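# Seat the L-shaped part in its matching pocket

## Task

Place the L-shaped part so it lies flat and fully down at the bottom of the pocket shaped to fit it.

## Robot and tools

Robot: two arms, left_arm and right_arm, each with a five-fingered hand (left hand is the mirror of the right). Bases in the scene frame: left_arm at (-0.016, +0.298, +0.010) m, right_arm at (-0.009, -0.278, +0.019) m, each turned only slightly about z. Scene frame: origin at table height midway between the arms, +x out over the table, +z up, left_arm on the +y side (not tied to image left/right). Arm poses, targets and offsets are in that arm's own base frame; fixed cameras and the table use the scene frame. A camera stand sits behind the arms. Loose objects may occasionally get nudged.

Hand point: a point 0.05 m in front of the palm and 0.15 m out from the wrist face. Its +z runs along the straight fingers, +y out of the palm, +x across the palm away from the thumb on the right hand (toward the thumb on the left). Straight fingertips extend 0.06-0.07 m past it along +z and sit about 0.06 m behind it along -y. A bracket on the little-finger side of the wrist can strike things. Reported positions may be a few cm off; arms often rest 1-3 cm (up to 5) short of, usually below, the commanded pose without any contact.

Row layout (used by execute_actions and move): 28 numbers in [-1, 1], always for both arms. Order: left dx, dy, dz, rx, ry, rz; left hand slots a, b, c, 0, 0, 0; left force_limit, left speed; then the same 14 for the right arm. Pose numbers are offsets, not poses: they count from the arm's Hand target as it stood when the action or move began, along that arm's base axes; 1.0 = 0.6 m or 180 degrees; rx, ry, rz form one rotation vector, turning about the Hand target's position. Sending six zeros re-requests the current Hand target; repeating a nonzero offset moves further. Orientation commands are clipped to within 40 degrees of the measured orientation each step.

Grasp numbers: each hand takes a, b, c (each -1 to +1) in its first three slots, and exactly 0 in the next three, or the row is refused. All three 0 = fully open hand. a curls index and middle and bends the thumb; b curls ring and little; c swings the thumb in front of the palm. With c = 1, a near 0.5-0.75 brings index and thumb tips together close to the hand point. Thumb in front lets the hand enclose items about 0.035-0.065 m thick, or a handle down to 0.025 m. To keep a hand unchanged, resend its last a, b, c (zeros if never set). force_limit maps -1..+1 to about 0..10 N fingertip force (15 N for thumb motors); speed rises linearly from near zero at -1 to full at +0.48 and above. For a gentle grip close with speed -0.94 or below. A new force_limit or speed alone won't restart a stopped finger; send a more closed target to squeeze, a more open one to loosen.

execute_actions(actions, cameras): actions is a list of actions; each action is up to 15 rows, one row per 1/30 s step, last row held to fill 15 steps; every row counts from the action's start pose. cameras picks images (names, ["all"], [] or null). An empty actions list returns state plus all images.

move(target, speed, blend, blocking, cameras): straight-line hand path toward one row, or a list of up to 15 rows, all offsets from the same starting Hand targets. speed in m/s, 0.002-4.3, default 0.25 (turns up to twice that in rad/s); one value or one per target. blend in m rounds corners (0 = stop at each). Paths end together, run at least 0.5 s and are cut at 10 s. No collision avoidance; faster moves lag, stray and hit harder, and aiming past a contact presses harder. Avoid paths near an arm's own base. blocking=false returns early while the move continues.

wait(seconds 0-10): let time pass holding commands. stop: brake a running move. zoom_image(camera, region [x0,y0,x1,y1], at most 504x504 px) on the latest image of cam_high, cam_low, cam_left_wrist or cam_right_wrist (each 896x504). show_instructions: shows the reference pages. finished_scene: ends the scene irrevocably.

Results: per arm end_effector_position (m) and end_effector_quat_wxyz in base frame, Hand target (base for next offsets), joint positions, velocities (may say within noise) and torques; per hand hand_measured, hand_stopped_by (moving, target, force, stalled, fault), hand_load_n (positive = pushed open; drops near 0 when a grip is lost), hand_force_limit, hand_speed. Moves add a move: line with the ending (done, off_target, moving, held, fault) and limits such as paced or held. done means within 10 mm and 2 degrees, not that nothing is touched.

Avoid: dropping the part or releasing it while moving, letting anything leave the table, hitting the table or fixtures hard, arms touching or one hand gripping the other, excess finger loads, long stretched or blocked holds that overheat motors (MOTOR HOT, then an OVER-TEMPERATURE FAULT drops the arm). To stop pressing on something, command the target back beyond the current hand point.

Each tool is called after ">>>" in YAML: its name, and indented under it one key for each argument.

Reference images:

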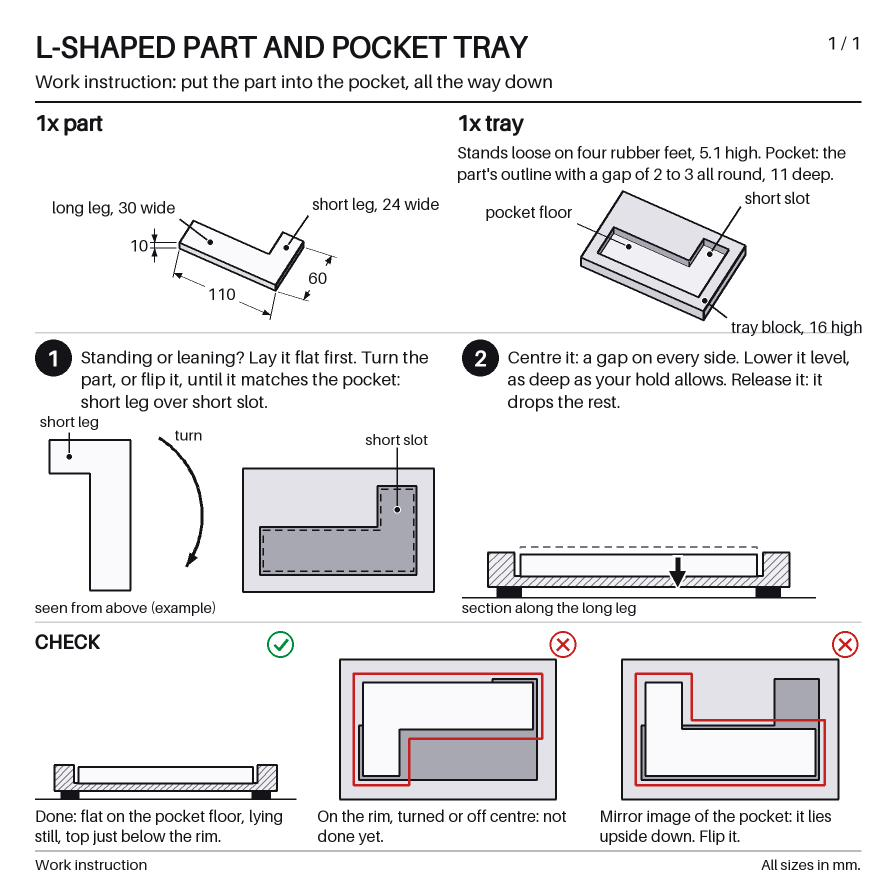

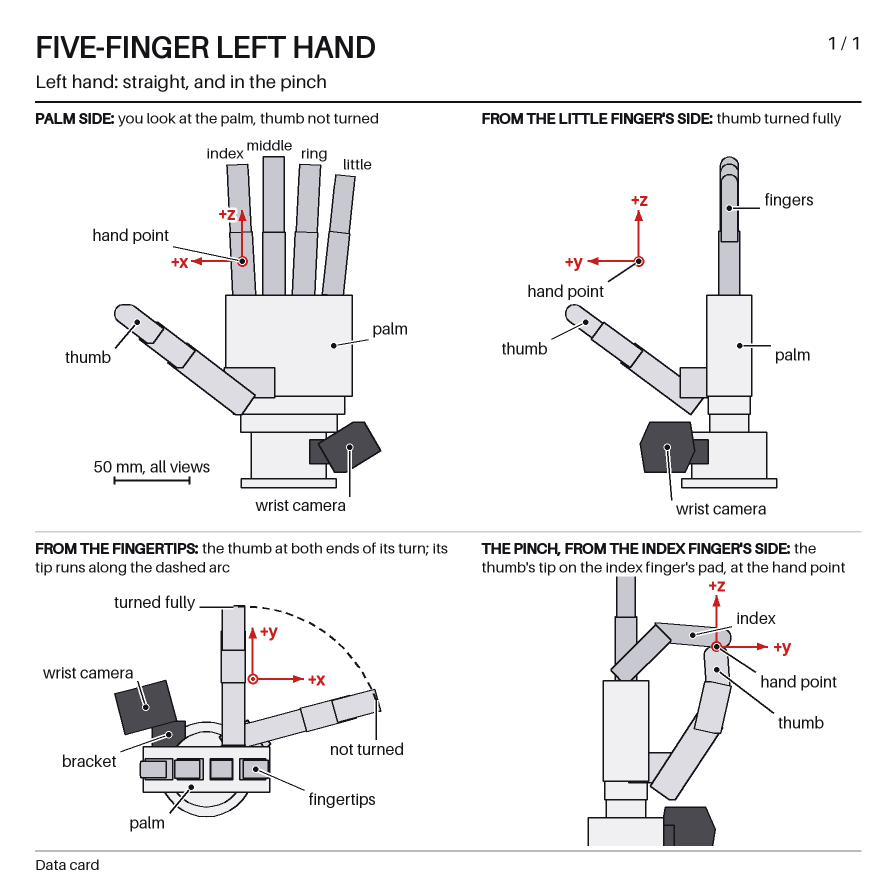

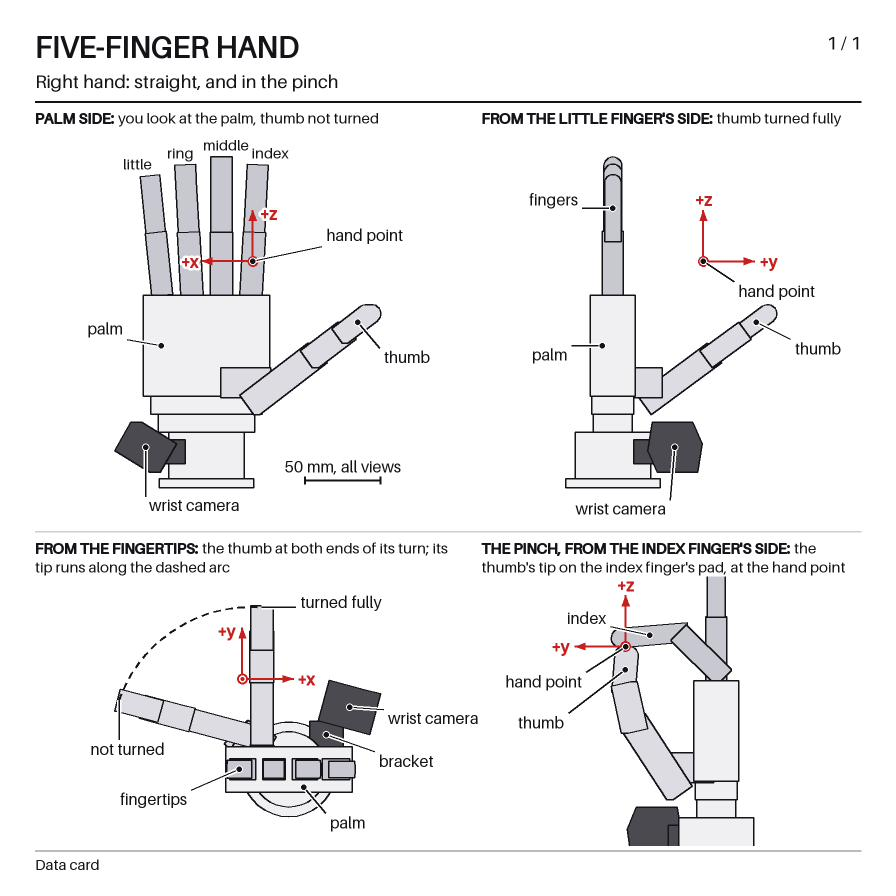

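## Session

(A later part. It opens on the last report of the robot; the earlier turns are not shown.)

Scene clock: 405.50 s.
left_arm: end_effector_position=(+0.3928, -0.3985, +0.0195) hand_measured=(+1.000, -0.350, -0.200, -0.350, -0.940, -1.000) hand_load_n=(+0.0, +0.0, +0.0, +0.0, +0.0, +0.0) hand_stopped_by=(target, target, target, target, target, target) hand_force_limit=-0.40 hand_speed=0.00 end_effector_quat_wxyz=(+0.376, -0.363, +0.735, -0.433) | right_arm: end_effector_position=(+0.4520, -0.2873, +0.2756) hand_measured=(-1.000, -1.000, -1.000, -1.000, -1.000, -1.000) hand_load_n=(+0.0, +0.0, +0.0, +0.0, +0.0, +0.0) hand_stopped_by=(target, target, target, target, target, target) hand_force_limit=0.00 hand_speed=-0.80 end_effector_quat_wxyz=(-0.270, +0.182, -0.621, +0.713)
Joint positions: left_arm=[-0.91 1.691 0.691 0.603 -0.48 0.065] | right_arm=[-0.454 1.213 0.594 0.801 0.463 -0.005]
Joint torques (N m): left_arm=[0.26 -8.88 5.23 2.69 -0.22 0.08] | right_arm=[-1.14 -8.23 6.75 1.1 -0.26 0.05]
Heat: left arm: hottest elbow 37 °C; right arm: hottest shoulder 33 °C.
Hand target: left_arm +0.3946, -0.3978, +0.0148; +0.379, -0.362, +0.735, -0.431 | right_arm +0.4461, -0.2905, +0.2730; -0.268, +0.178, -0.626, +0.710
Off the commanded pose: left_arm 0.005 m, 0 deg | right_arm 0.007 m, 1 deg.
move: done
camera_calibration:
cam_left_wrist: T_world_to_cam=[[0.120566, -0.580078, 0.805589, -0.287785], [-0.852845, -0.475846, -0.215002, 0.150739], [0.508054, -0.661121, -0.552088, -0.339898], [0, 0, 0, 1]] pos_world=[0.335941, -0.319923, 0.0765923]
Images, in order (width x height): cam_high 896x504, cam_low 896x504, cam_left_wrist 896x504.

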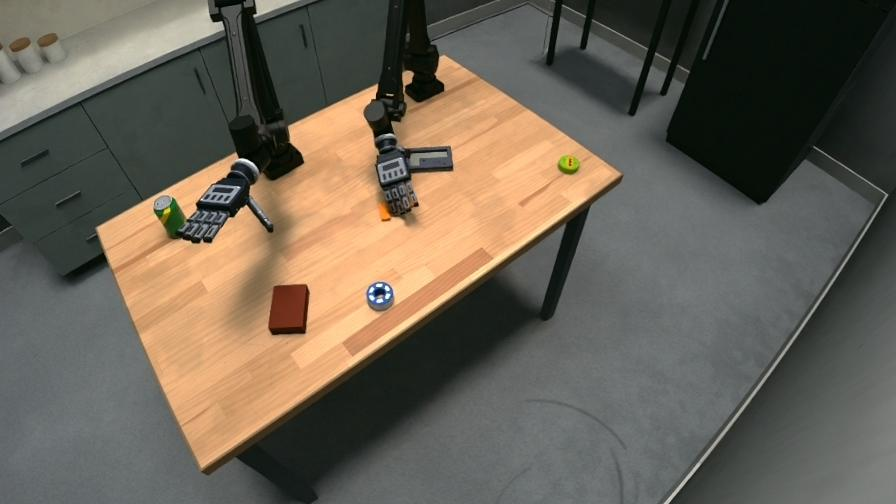

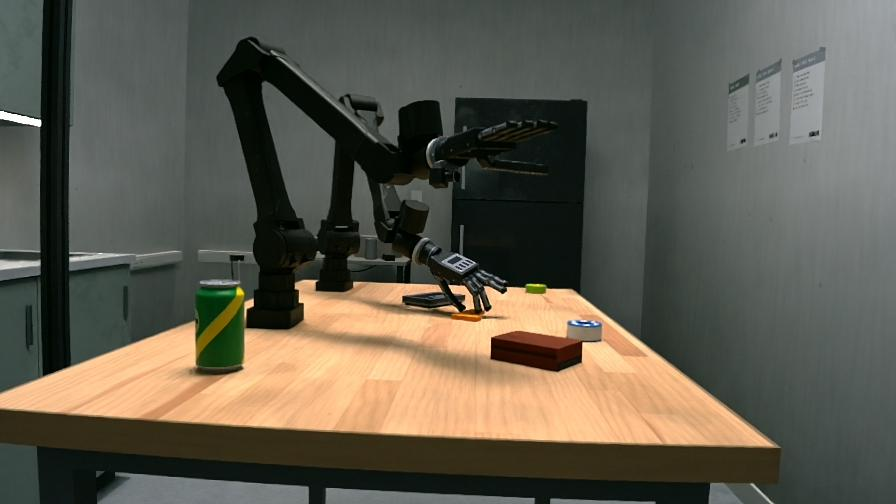

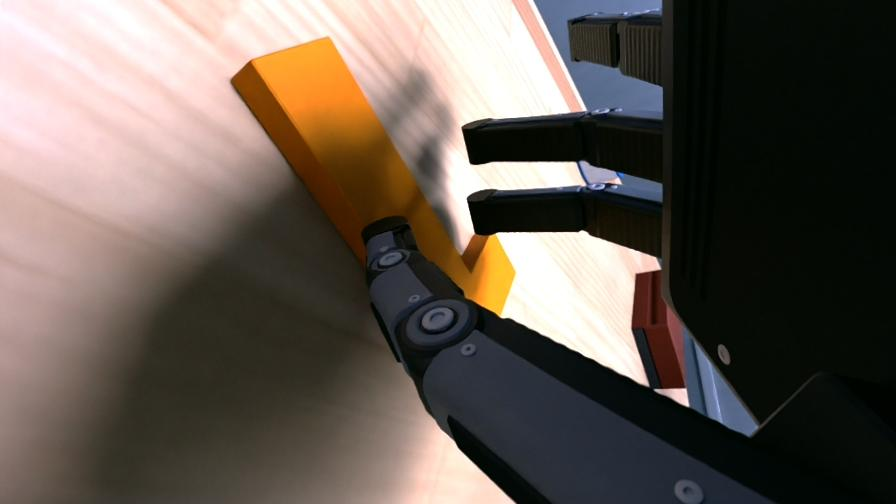

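>>> move:
  target: [-0.0137, 0.0108, -0.015, 0,0,0, 0.4,0,1,0,0,0, -0.4,0.0, 0,0,0, 0,0,0, 0,0,0,0,0,0, 0,-0.8]
  speed: 0.05
  cameras: ["cam_high", "cam_low", "cam_left_wrist"]

>>> zoom_image:
  camera: "cam_left_wrist"
  region: [330, 160, 530, 310]

>>> zoom_image:
  camera: "cam_low"
  region: [445, 295, 495, 325]

Scene clock: 413.23 s.
left_arm: end_effector_position=(+0.3874, -0.3900, +0.0109) hand_measured=(+1.000, -0.350, -0.200, -0.350, -0.940, -1.000) hand_load_n=(+0.5, +0.0, +0.0, -0.5, +0.0, +0.0) hand_stopped_by=(target, target, target, target, target, target) hand_force_limit=-0.40 hand_speed=0.00 end_effector_quat_wxyz=(+0.378, -0.365, +0.734, -0.432) | right_arm: end_effector_position=(+0.4520, -0.2873, +0.2756) hand_measured=(-1.000, -1.000, -1.000, -1.000, -1.000, -1.000) hand_load_n=(-0.5, +0.0, -0.5, +0.0, +0.0, +0.0) hand_stopped_by=(target, target, target, target, target, target) hand_force_limit=0.00 hand_speed=-0.80 end_effector_quat_wxyz=(-0.270, +0.182, -0.621, +0.713)
Joint positions: left_arm=[-0.91 1.699 0.66 0.642 -0.485 0.065] | right_arm=[-0.454 1.213 0.594 0.801 0.463 -0.005]
Joint torques (N m): left_arm=[-0.32 -8.59 4.94 2.67 -0.23 0.05] | right_arm=[-1.2 -8.29 6.79 1.07 -0.24 0.04]
Heat: left arm: hottest elbow 37 °C; right arm: hottest shoulder 33 °C.
Hand target: left_arm +0.3864, -0.3915, +0.0060; +0.379, -0.362, +0.734, -0.431 | right_arm +0.4461, -0.2905, +0.2730; -0.268, +0.178, -0.626, +0.710
Off the commanded pose: left_arm 0.005 m, 0 deg | right_arm 0.007 m, 1 deg.
move: done
camera_calibration:
cam_left_wrist: T_world_to_cam=[[0.121918, -0.580165, 0.805323, -0.275903], [-0.850081, -0.479865, -0.217007, 0.145681], [0.512346, -0.658132, -0.551691, -0.336807], [0, 0, 0, 1]] pos_world=[0.33004, -0.311825, 0.0679917]
Images, in order (width x height): cam_high 896x504, cam_low 896x504, cam_left_wrist 896x504.

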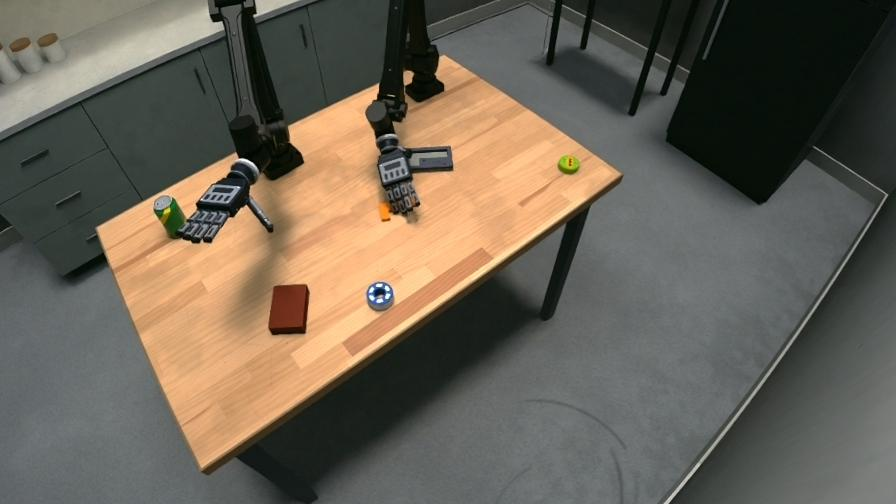

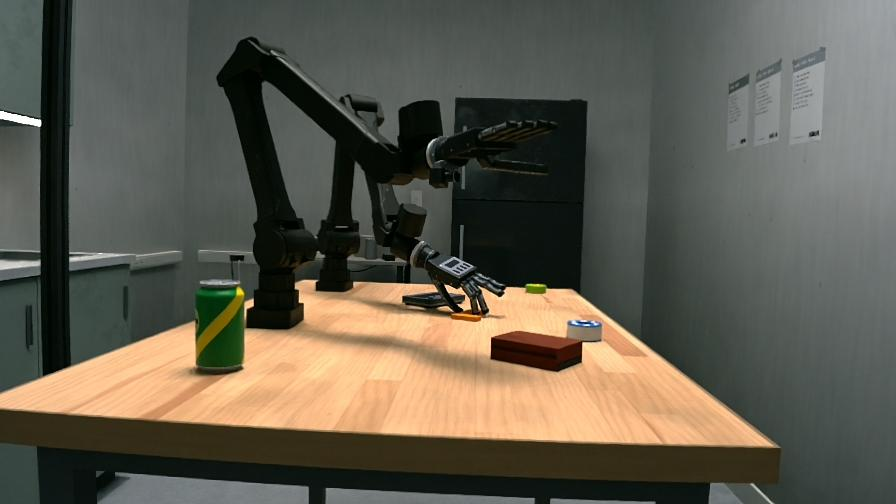

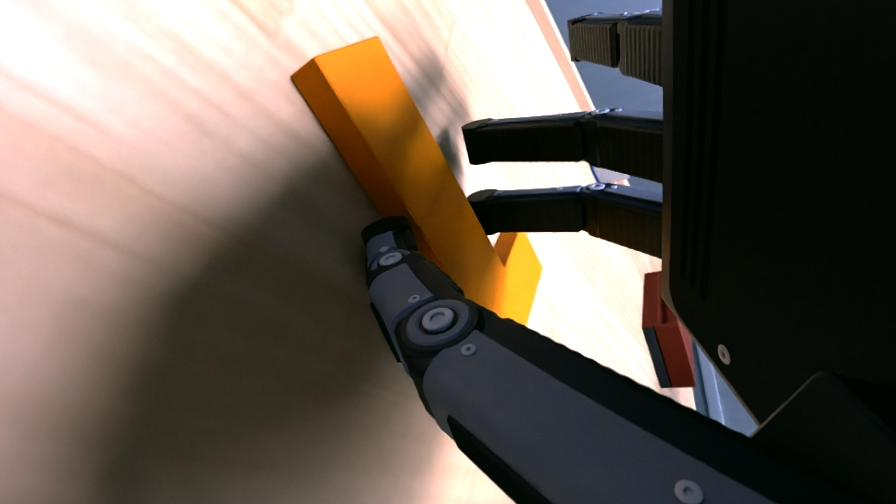

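Scaled by 2.520 from the camera's 896x504 image, which has a finer 1280x720 frame.

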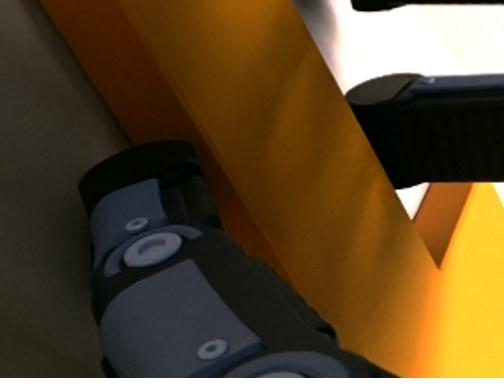

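Scaled by 10.080 from the camera's 896x504 image, which has a finer 1280x720 frame.

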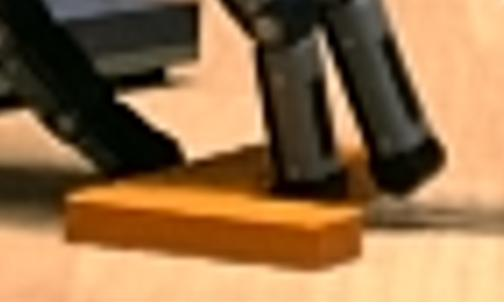

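>>> move:
  target: [0, 0, -0.009, 0,0,0, 0.4,0,1,0,0,0, -0.4,0.0, 0,0,0, 0,0,0, 0,0,0,0,0,0, 0,-0.8]
  speed: 0.05
  cameras: ["cam_low", "cam_left_wrist"]

>>> zoom_image:
  camera: "cam_left_wrist"
  region: [330, 160, 530, 310]

>>> zoom_image:
  camera: "cam_low"
  region: [445, 295, 495, 325]

Scene clock: 433.13 s.
left_arm: end_effector_position=(+0.3889, -0.3914, +0.0106) hand_measured=(+1.000, -0.350, -0.200, -0.350, -0.940, -1.000) hand_load_n=(-0.5, -0.5, +0.0, -0.5, +0.0, +0.0) hand_stopped_by=(target, target, target, target, target, target) hand_force_limit=-0.40 hand_speed=0.00 end_effector_quat_wxyz=(+0.379, -0.365, +0.730, -0.436) | right_arm: end_effector_position=(+0.4520, -0.2873, +0.2756) hand_measured=(-1.000, -1.000, -1.000, -1.000, -1.000, -1.000) hand_load_n=(+0.0, +0.0, +0.0, +0.0, +0.0, +0.0) hand_stopped_by=(target, target, target, target, target, target) hand_force_limit=0.00 hand_speed=-0.80 end_effector_quat_wxyz=(-0.270, +0.182, -0.621, +0.713)
Joint positions: left_arm=[-0.91 1.708 0.66 0.663 -0.487 0.065] | right_arm=[-0.454 1.213 0.594 0.801 0.463 -0.005]
Joint torques (N m): left_arm=[-0.32 -8.18 4.74 2.55 -0.16 0.05] | right_arm=[-1.2 -8.41 6.82 1.09 -0.26 0.02]
Heat: left arm: hottest elbow 37 °C; right arm: hottest shoulder 33 °C.
Hand target: left_arm +0.3864, -0.3914, +0.0005; +0.379, -0.362, +0.735, -0.431 | right_arm +0.4461, -0.2905, +0.2730; -0.268, +0.178, -0.626, +0.710
Off the commanded pose: left_arm 0.010 m, 1 deg | right_arm 0.007 m, 1 deg.
move: done
camera_calibration:
cam_left_wrist: T_world_to_cam=[[0.116682, -0.573036, 0.811181, -0.27182], [-0.847754, -0.482961, -0.219232, 0.144133], [0.517396, -0.662101, -0.542147, -0.342357], [0, 0, 0, 1]] pos_world=[0.33104, -0.312827, 0.0664859]
Images, in order (width x height): cam_low 896x504, cam_left_wrist 896x504.

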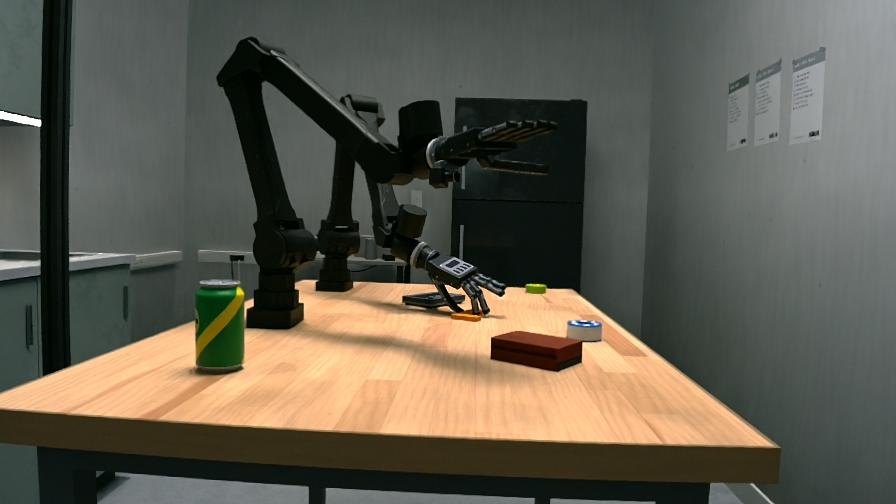

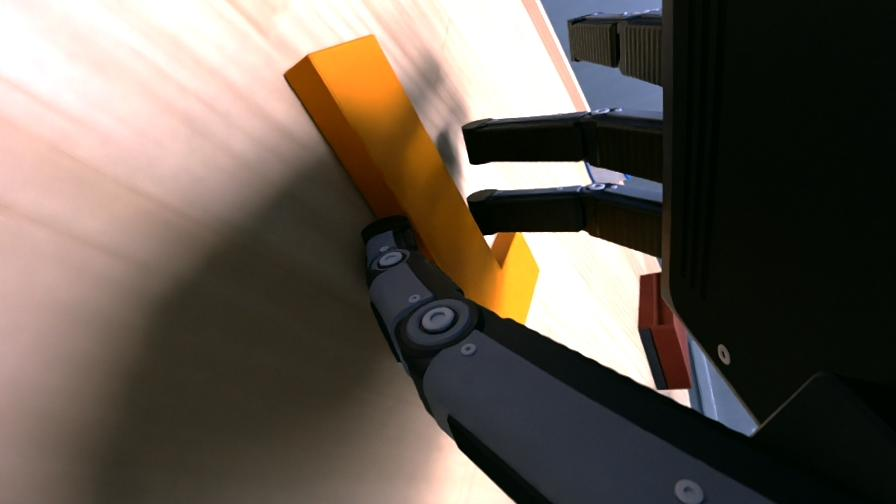

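Scaled by 2.520 from the camera's 896x504 image, which has a finer 1280x720 frame.

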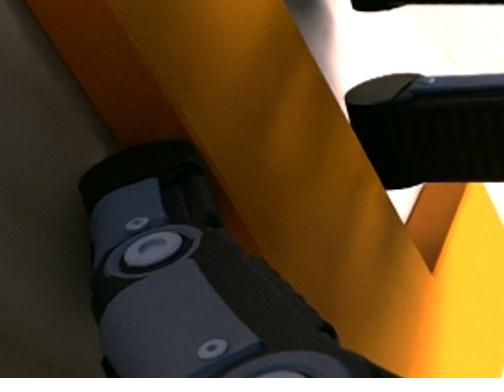

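Scaled by 10.080 from the camera's 896x504 image, which has a finer 1280x720 frame.

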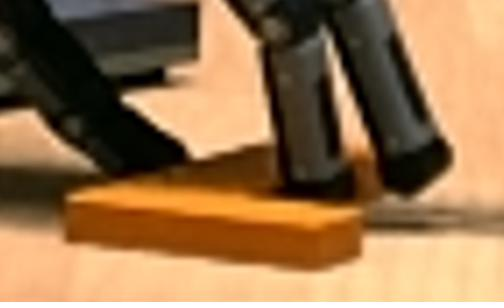

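>>> move:
  target: [0, 0, -0.007, 0,0,0, 0.4,0,1,0,0,0, -0.4,0.0, 0,0,0, 0,0,0, 0,0,0,0,0,0, 0,-0.8]
  speed: 0.05
  cameras: ["cam_low", "cam_left_wrist"]

>>> zoom_image:
  camera: "cam_left_wrist"
  region: [330, 160, 530, 310]

>>> zoom_image:
  camera: "cam_low"
  region: [445, 295, 495, 325]

Scene clock: 442.03 s.
left_arm: end_effector_position=(+0.3901, -0.3926, +0.0106) hand_measured=(+1.000, -0.350, -0.200, -0.350, -0.940, -1.000) hand_load_n=(-1.0, -0.5, +0.0, +0.0, +0.0, +0.0) hand_stopped_by=(target, target, target, target, target, target) hand_force_limit=-0.40 hand_speed=0.00 end_effector_quat_wxyz=(+0.380, -0.365, +0.727, -0.440) | right_arm: end_effector_position=(+0.4520, -0.2873, +0.2756) hand_measured=(-1.000, -1.000, -1.000, -1.000, -1.000, -1.000) hand_load_n=(+0.0, +0.0, +0.0, +0.0, +0.0, +0.0) hand_stopped_by=(target, target, target, target, target, target) hand_force_limit=0.00 hand_speed=-0.80 end_effector_quat_wxyz=(-0.270, +0.182, -0.621, +0.713)
Joint positions: left_arm=[-0.91 1.715 0.66 0.68 -0.488 0.065] | right_arm=[-0.454 1.213 0.594 0.801 0.463 -0.005]
Joint torques (N m): left_arm=[-0.32 -7.77 4.59 2.41 -0.12 0.05] | right_arm=[-1.08 -8.18 6.76 1.1 -0.25 0.03]
Heat: left arm: hottest elbow 36 °C; right arm: hottest shoulder 33 °C.
Hand target: left_arm +0.3864, -0.3914, -0.0037; +0.379, -0.362, +0.734, -0.431 | right_arm +0.4461, -0.2905, +0.2730; -0.268, +0.178, -0.626, +0.710
Off the commanded pose: left_arm 0.015 m, 1 deg | right_arm 0.007 m, 1 deg.
move: off_target (left_arm)
camera_calibration:
cam_left_wrist: T_world_to_cam=[[0.112126, -0.56676, 0.816218, -0.268477], [-0.845814, -0.485563, -0.22097, 0.142796], [0.521562, -0.665591, -0.533817, -0.346763], [0, 0, 0, 1]] pos_world=[0.331741, -0.313628, 0.0655809]
Images, in order (width x height): cam_low 896x504, cam_left_wrist 896x504.

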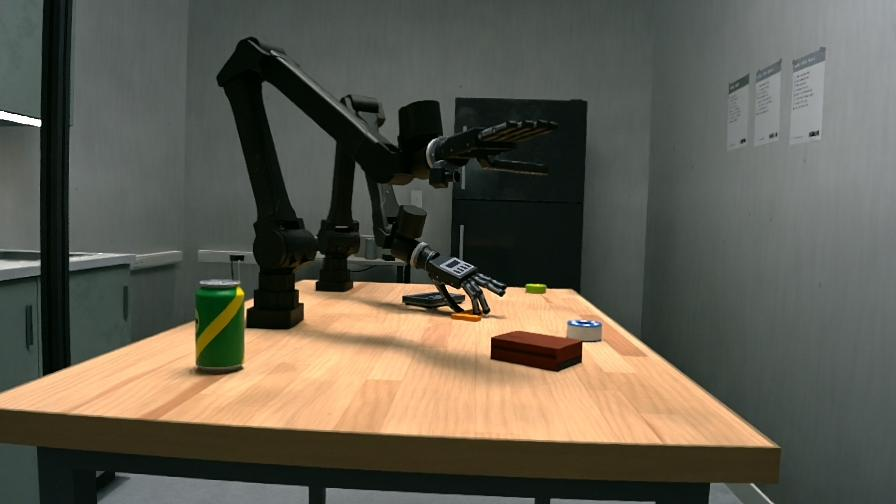

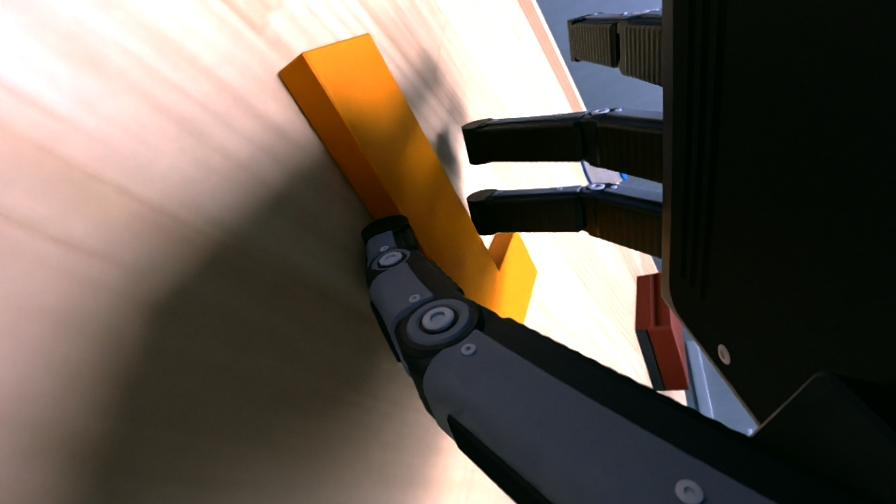

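Scaled by 2.520 from the camera's 896x504 image, which has a finer 1280x720 frame.

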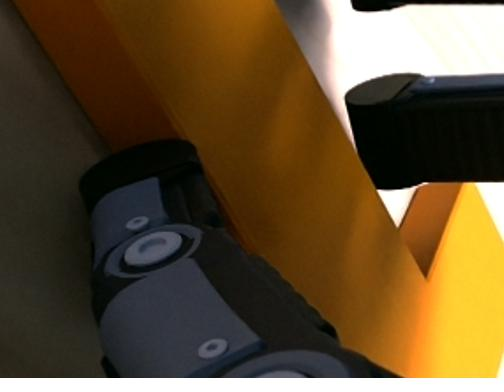

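Scaled by 10.080 from the camera's 896x504 image, which has a finer 1280x720 frame.

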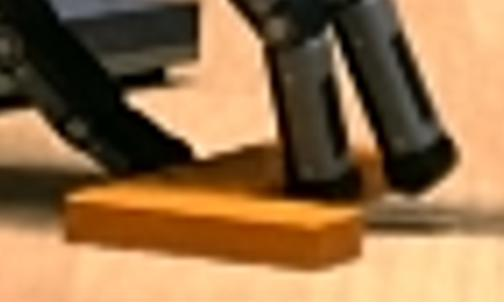

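>>> move:
  target: [0, 0, 0, 0,0,0, 0.62,0,1,0,0,0, -0.4,-0.93, 0,0,0, 0,0,0, 0,0,0,0,0,0, 0,-0.8]
  speed: 0.05
  cameras: ["cam_low", "cam_left_wrist"]

>>> zoom_image:
  camera: "cam_left_wrist"
  region: [330, 160, 530, 310]

>>> zoom_image:
  camera: "cam_low"
  region: [445, 295, 495, 325]

Scene clock: 452.23 s.
left_arm: end_effector_position=(+0.3899, -0.3925, +0.0091) hand_measured=(+1.000, -0.290, -0.104, -0.102, -0.908, -1.000) hand_load_n=(-1.5, +5.0, +4.0, +3.0, +0.0, +0.0) hand_stopped_by=(target, force, force, force, target, target) hand_force_limit=-0.40 hand_speed=-0.93 end_effector_quat_wxyz=(+0.380, -0.365, +0.728, -0.439) | right_arm: end_effector_position=(+0.4520, -0.2873, +0.2756) hand_measured=(-1.000, -1.000, -1.000, -1.000, -1.000, -1.000) hand_load_n=(+0.0, +0.0, +0.0, +0.0, +0.0, +0.0) hand_stopped_by=(target, target, target, target, target, target) hand_force_limit=0.00 hand_speed=-0.80 end_effector_quat_wxyz=(-0.270, +0.182, -0.621, +0.713)
Joint positions: left_arm=[-0.91 1.719 0.66 0.681 -0.488 0.065] | right_arm=[-0.454 1.213 0.594 0.801 0.463 -0.005]
Joint torques (N m): left_arm=[-0.26 -8.06 4.59 2.37 -0.12 0.05] | right_arm=[-1.14 -8.18 6.83 1.11 -0.25 0.04]
Heat: left arm: hottest elbow 36 °C; right arm: hottest shoulder 33 °C.
Hand target: left_arm +0.3864, -0.3915, -0.0036; +0.379, -0.362, +0.734, -0.431 | right_arm +0.4461, -0.2905, +0.2730; -0.268, +0.178, -0.626, +0.710
Off the commanded pose: left_arm 0.013 m, 1 deg | right_arm 0.007 m, 1 deg.
move: off_target (left_arm)
camera_calibration:
cam_left_wrist: T_world_to_cam=[[0.113238, -0.568195, 0.815065, -0.268161], [-0.846158, -0.485119, -0.220626, 0.142741], [0.520762, -0.664691, -0.535717, -0.346787], [0, 0, 0, 1]] pos_world=[0.331741, -0.313628, 0.064282]
Images, in order (width x height): cam_low 896x504, cam_left_wrist 896x504.

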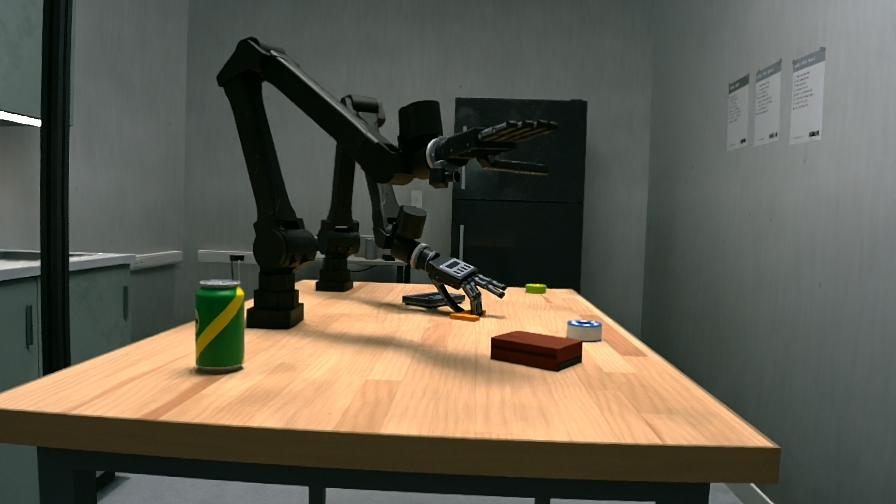

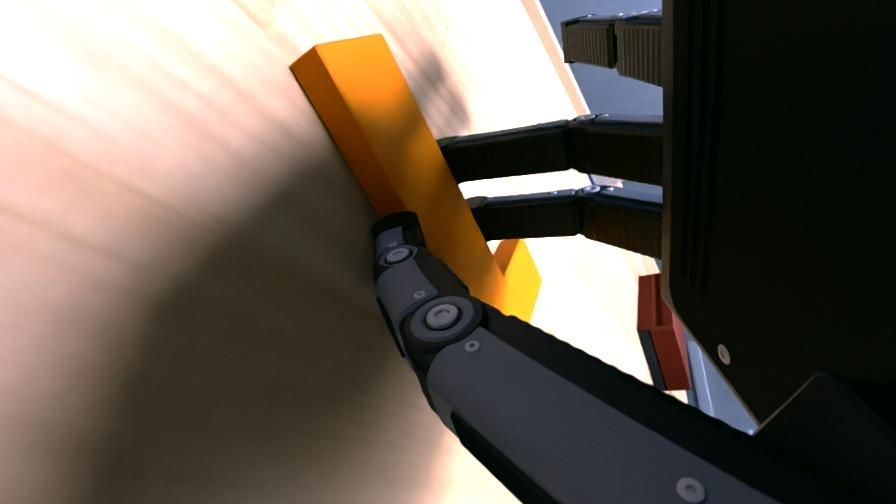

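Scaled by 2.520 from the camera's 896x504 image, which has a finer 1280x720 frame.

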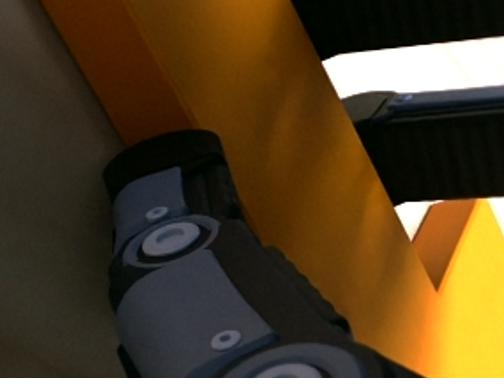

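Scaled by 10.080 from the camera's 896x504 image, which has a finer 1280x720 frame.

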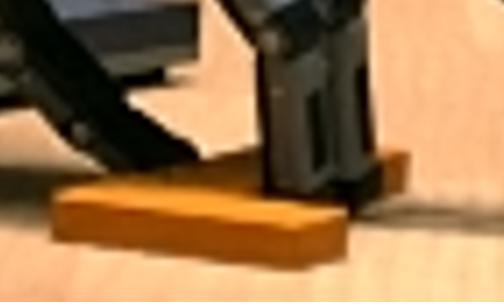

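>>> move:
  target: [0, 0, 0.133, 0,0,0, 0.62,0,1,0,0,0, -0.4,-0.93, 0,0,0, 0,0,0, 0,0,0,0,0,0, 0,-0.8]
  speed: 0.1
  cameras: ["all"]

Scene clock: 468.37 s.
left_arm: end_effector_position=(+0.3776, -0.3766, +0.0547) hand_measured=(+1.000, -0.290, -0.104, -0.102, -0.908, -1.000) hand_load_n=(-1.0, +5.5, +4.0, +2.5, +0.0, -0.5) hand_stopped_by=(target, force, force, force, target, target) hand_force_limit=-0.40 hand_speed=-0.93 end_effector_quat_wxyz=(+0.375, -0.364, +0.745, -0.414) | right_arm: end_effector_position=(+0.4520, -0.2873, +0.2756) hand_measured=(-1.000, -1.000, -1.000, -1.000, -1.000, -1.000) hand_load_n=(+0.0, +0.0, +0.0, +0.0, +0.0, +0.0) hand_stopped_by=(target, target, target, target, target, target) hand_force_limit=0.00 hand_speed=-0.80 end_effector_quat_wxyz=(-0.270, +0.182, -0.621, +0.713)
Joint positions: left_arm=[-0.91 1.53 0.664 0.426 -0.488 0.065] | right_arm=[-0.454 1.213 0.594 0.801 0.463 -0.005]
Joint torques (N m): left_arm=[-0.38 -9.58 8.7 1.69 -0.15 0.05] | right_arm=[-1.03 -8.47 6.86 1.1 -0.26 0.05]
Heat: left arm: hottest elbow 36 °C; right arm: hottest shoulder 33 °C.
Hand target: left_arm +0.3863, -0.3913, +0.0760; +0.379, -0.362, +0.735, -0.431 | right_arm +0.4461, -0.2905, +0.2730; -0.268, +0.178, -0.626, +0.710
Off the commanded pose: left_arm 0.028 m, 2 deg | right_arm 0.007 m, 1 deg.
move: off_target (left_arm)
camera_calibration:
cam_left_wrist: T_world_to_cam=[[0.14352, -0.607198, 0.781481, -0.319129], [-0.854367, -0.474546, -0.21181, 0.156629], [0.499459, -0.637272, -0.586877, -0.284142], [0, 0, 0, 1]] pos_world=[0.321537, -0.300523, 0.115813]
cam_right_wrist: T_world_to_cam=[[-0.00789691, -0.23697, -0.971485, 0.207682], [0.384719, 0.896017, -0.221688, 0.144271], [0.923, -0.375499, 0.0840909, -0.437796], [0, 0, 0, 1]] pos_world=[0.350222, -0.244447, 0.270558]

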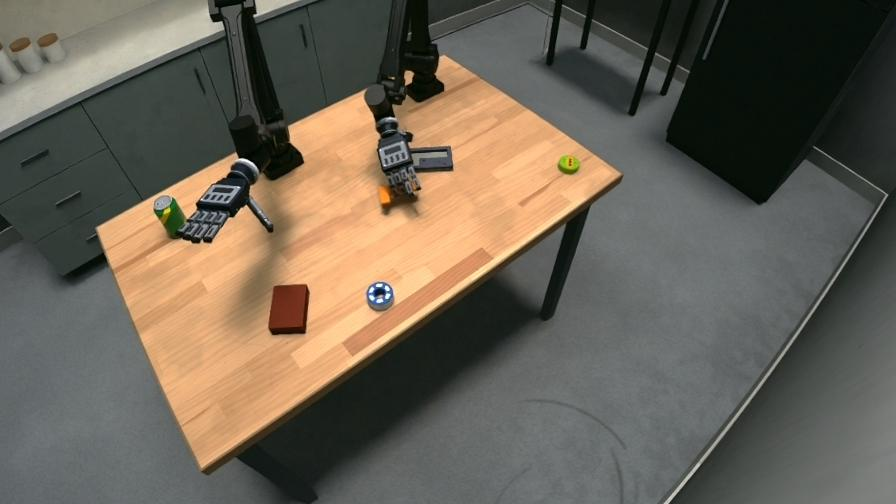

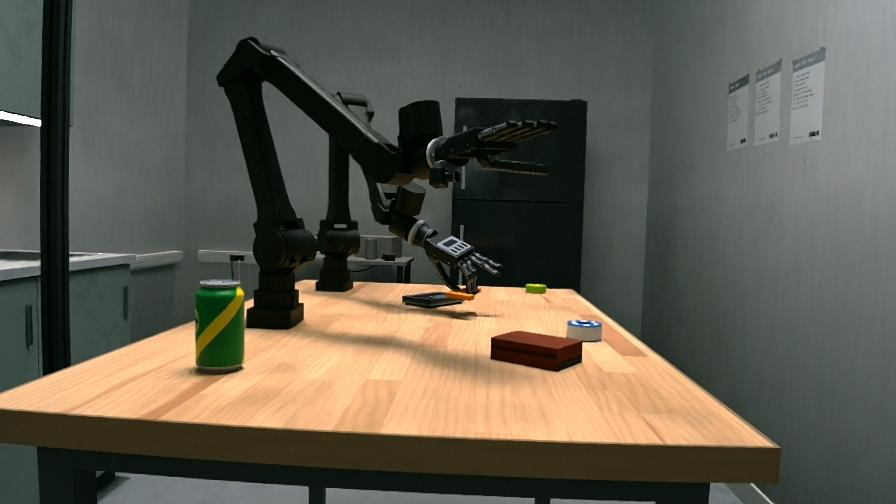

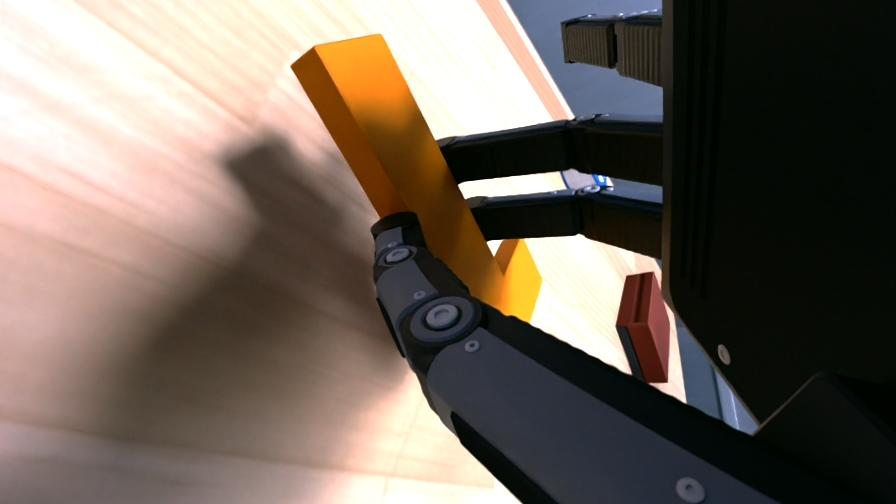

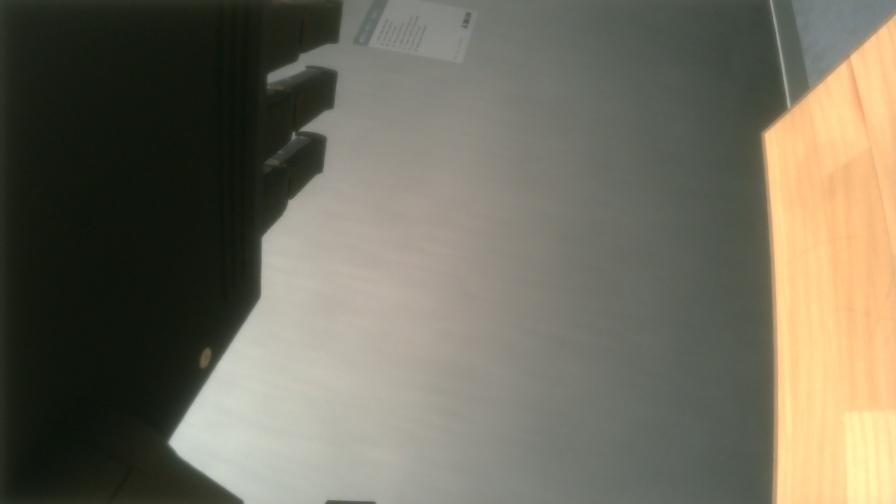

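>>> move:
  target: [-0.170, 0.3032, 0.02, -0.0154,-0.0107,-0.0585, 0.62,0,1,0,0,0, -0.4,-0.93, 0,0,0, 0,0,0, 0,0,0,0,0,0, 0,-0.8]
  speed: 0.15
  cameras: ["cam_high", "cam_low", "cam_left_wrist"]

>>> zoom_image:
  camera: "cam_high"
  region: [390, 110, 470, 180]

>>> zoom_image:
  camera: "cam_low"
  region: [395, 260, 485, 320]

Scene clock: 491.83 s.
left_arm: end_effector_position=(+0.2816, -0.2102, +0.0849) hand_measured=(+1.000, -0.290, -0.104, -0.102, -0.908, -1.000) hand_load_n=(-1.0, +5.5, +4.0, +2.5, +0.0, +0.0) hand_stopped_by=(target, force, force, force, target, target) hand_force_limit=-0.40 hand_speed=-0.93 end_effector_quat_wxyz=(+0.337, -0.298, +0.748, -0.489) | right_arm: end_effector_position=(+0.4520, -0.2873, +0.2756) hand_measured=(-1.000, -1.000, -1.000, -1.000, -1.000, -1.000) hand_load_n=(+0.0, +0.0, +0.0, +0.0, +0.0, +0.0) hand_stopped_by=(target, target, target, target, target, target) hand_force_limit=0.00 hand_speed=-0.80 end_effector_quat_wxyz=(-0.270, +0.182, -0.621, +0.713)
Joint positions: left_arm=[-0.597 0.78 0.172 0.308 -0.009 0.222] | right_arm=[-0.454 1.213 0.594 0.801 0.463 -0.005]
Joint torques (N m): left_arm=[0.62 0.32 7.84 1.88 0.13 0.11] | right_arm=[-1.26 -8.47 6.76 1.06 -0.24 0.05]
Heat: left arm: hottest elbow 37 °C; right arm: hottest shoulder 33 °C.
Hand target: left_arm +0.2844, -0.2094, +0.0879; +0.341, -0.295, +0.748, -0.488 | right_arm +0.4461, -0.2905, +0.2730; -0.268, +0.178, -0.626, +0.710
Off the commanded pose: left_arm 0.004 m, 1 deg | right_arm 0.007 m, 1 deg.
move: done
camera_calibration:
cam_left_wrist: T_world_to_cam=[[-0.007633, -0.549323, 0.835575, -0.177821], [-0.919202, -0.32514, -0.22215, 0.210475], [0.393711, -0.769758, -0.502457, -0.117574], [0, 0, 0, 1]] pos_world=[0.238402, -0.119751, 0.136263]
Images, in order (width x height): cam_high 896x504, cam_low 896x504, cam_left_wrist 896x504.

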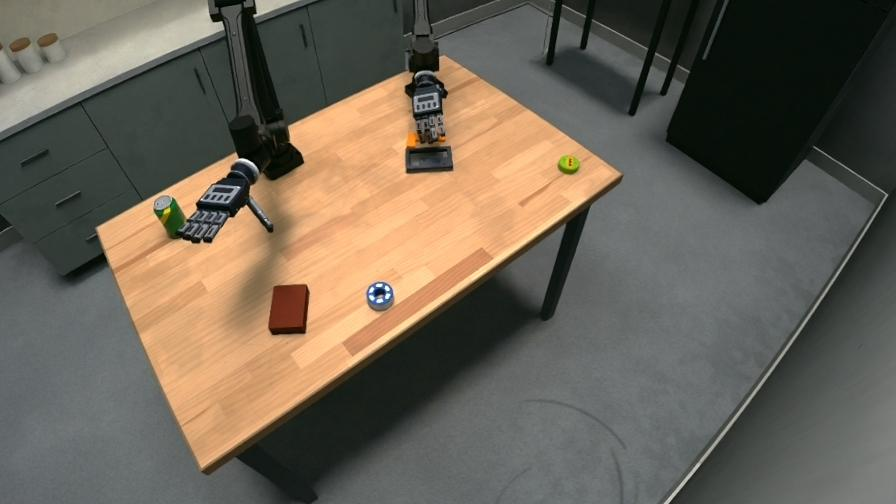

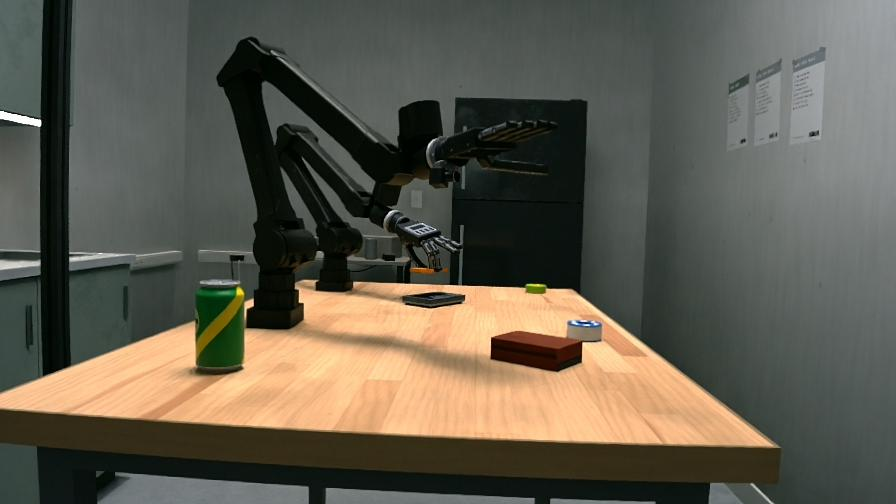

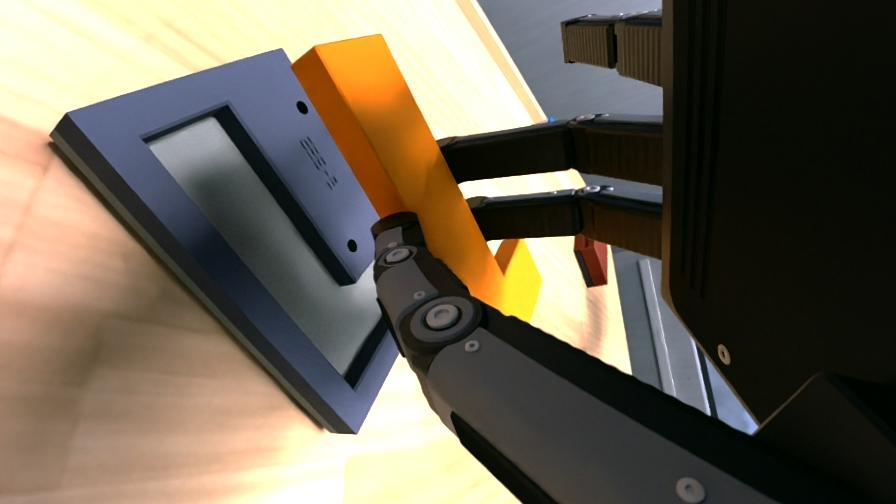

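Scaled by 6.300 from the camera's 896x504 image, which has a finer 1280x720 frame.

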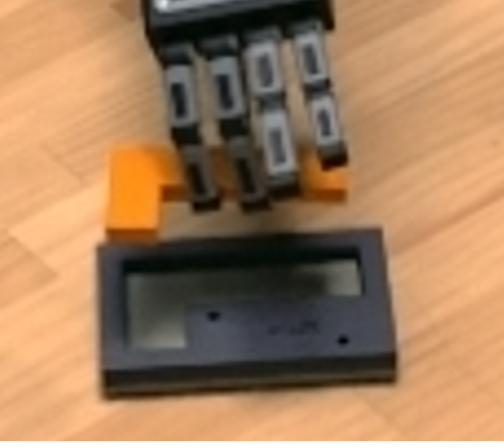

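Scaled by 5.600 from the camera's 896x504 image, which has a finer 1280x720 frame.

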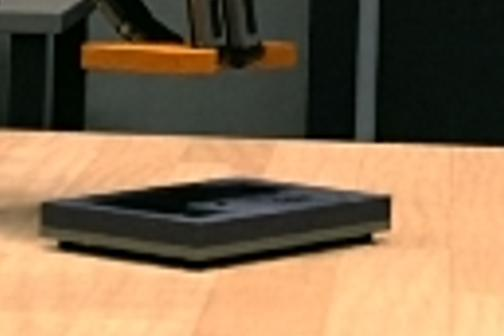

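>>> zoom_image:
  camera: "cam_high"
  region: [400, 125, 460, 178]

>>> zoom_image:
  camera: "cam_low"
  region: [400, 260, 470, 310]

Scaled by 8.400 from the camera's 896x504 image, which has a finer 1280x720 frame.

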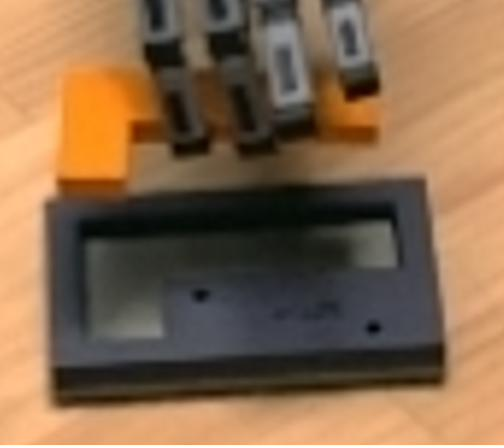

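Scaled by 7.200 from the camera's 896x504 image, which has a finer 1280x720 frame.

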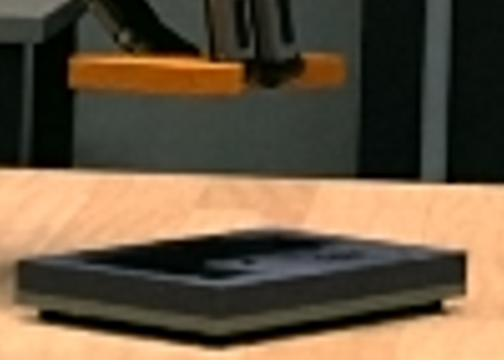

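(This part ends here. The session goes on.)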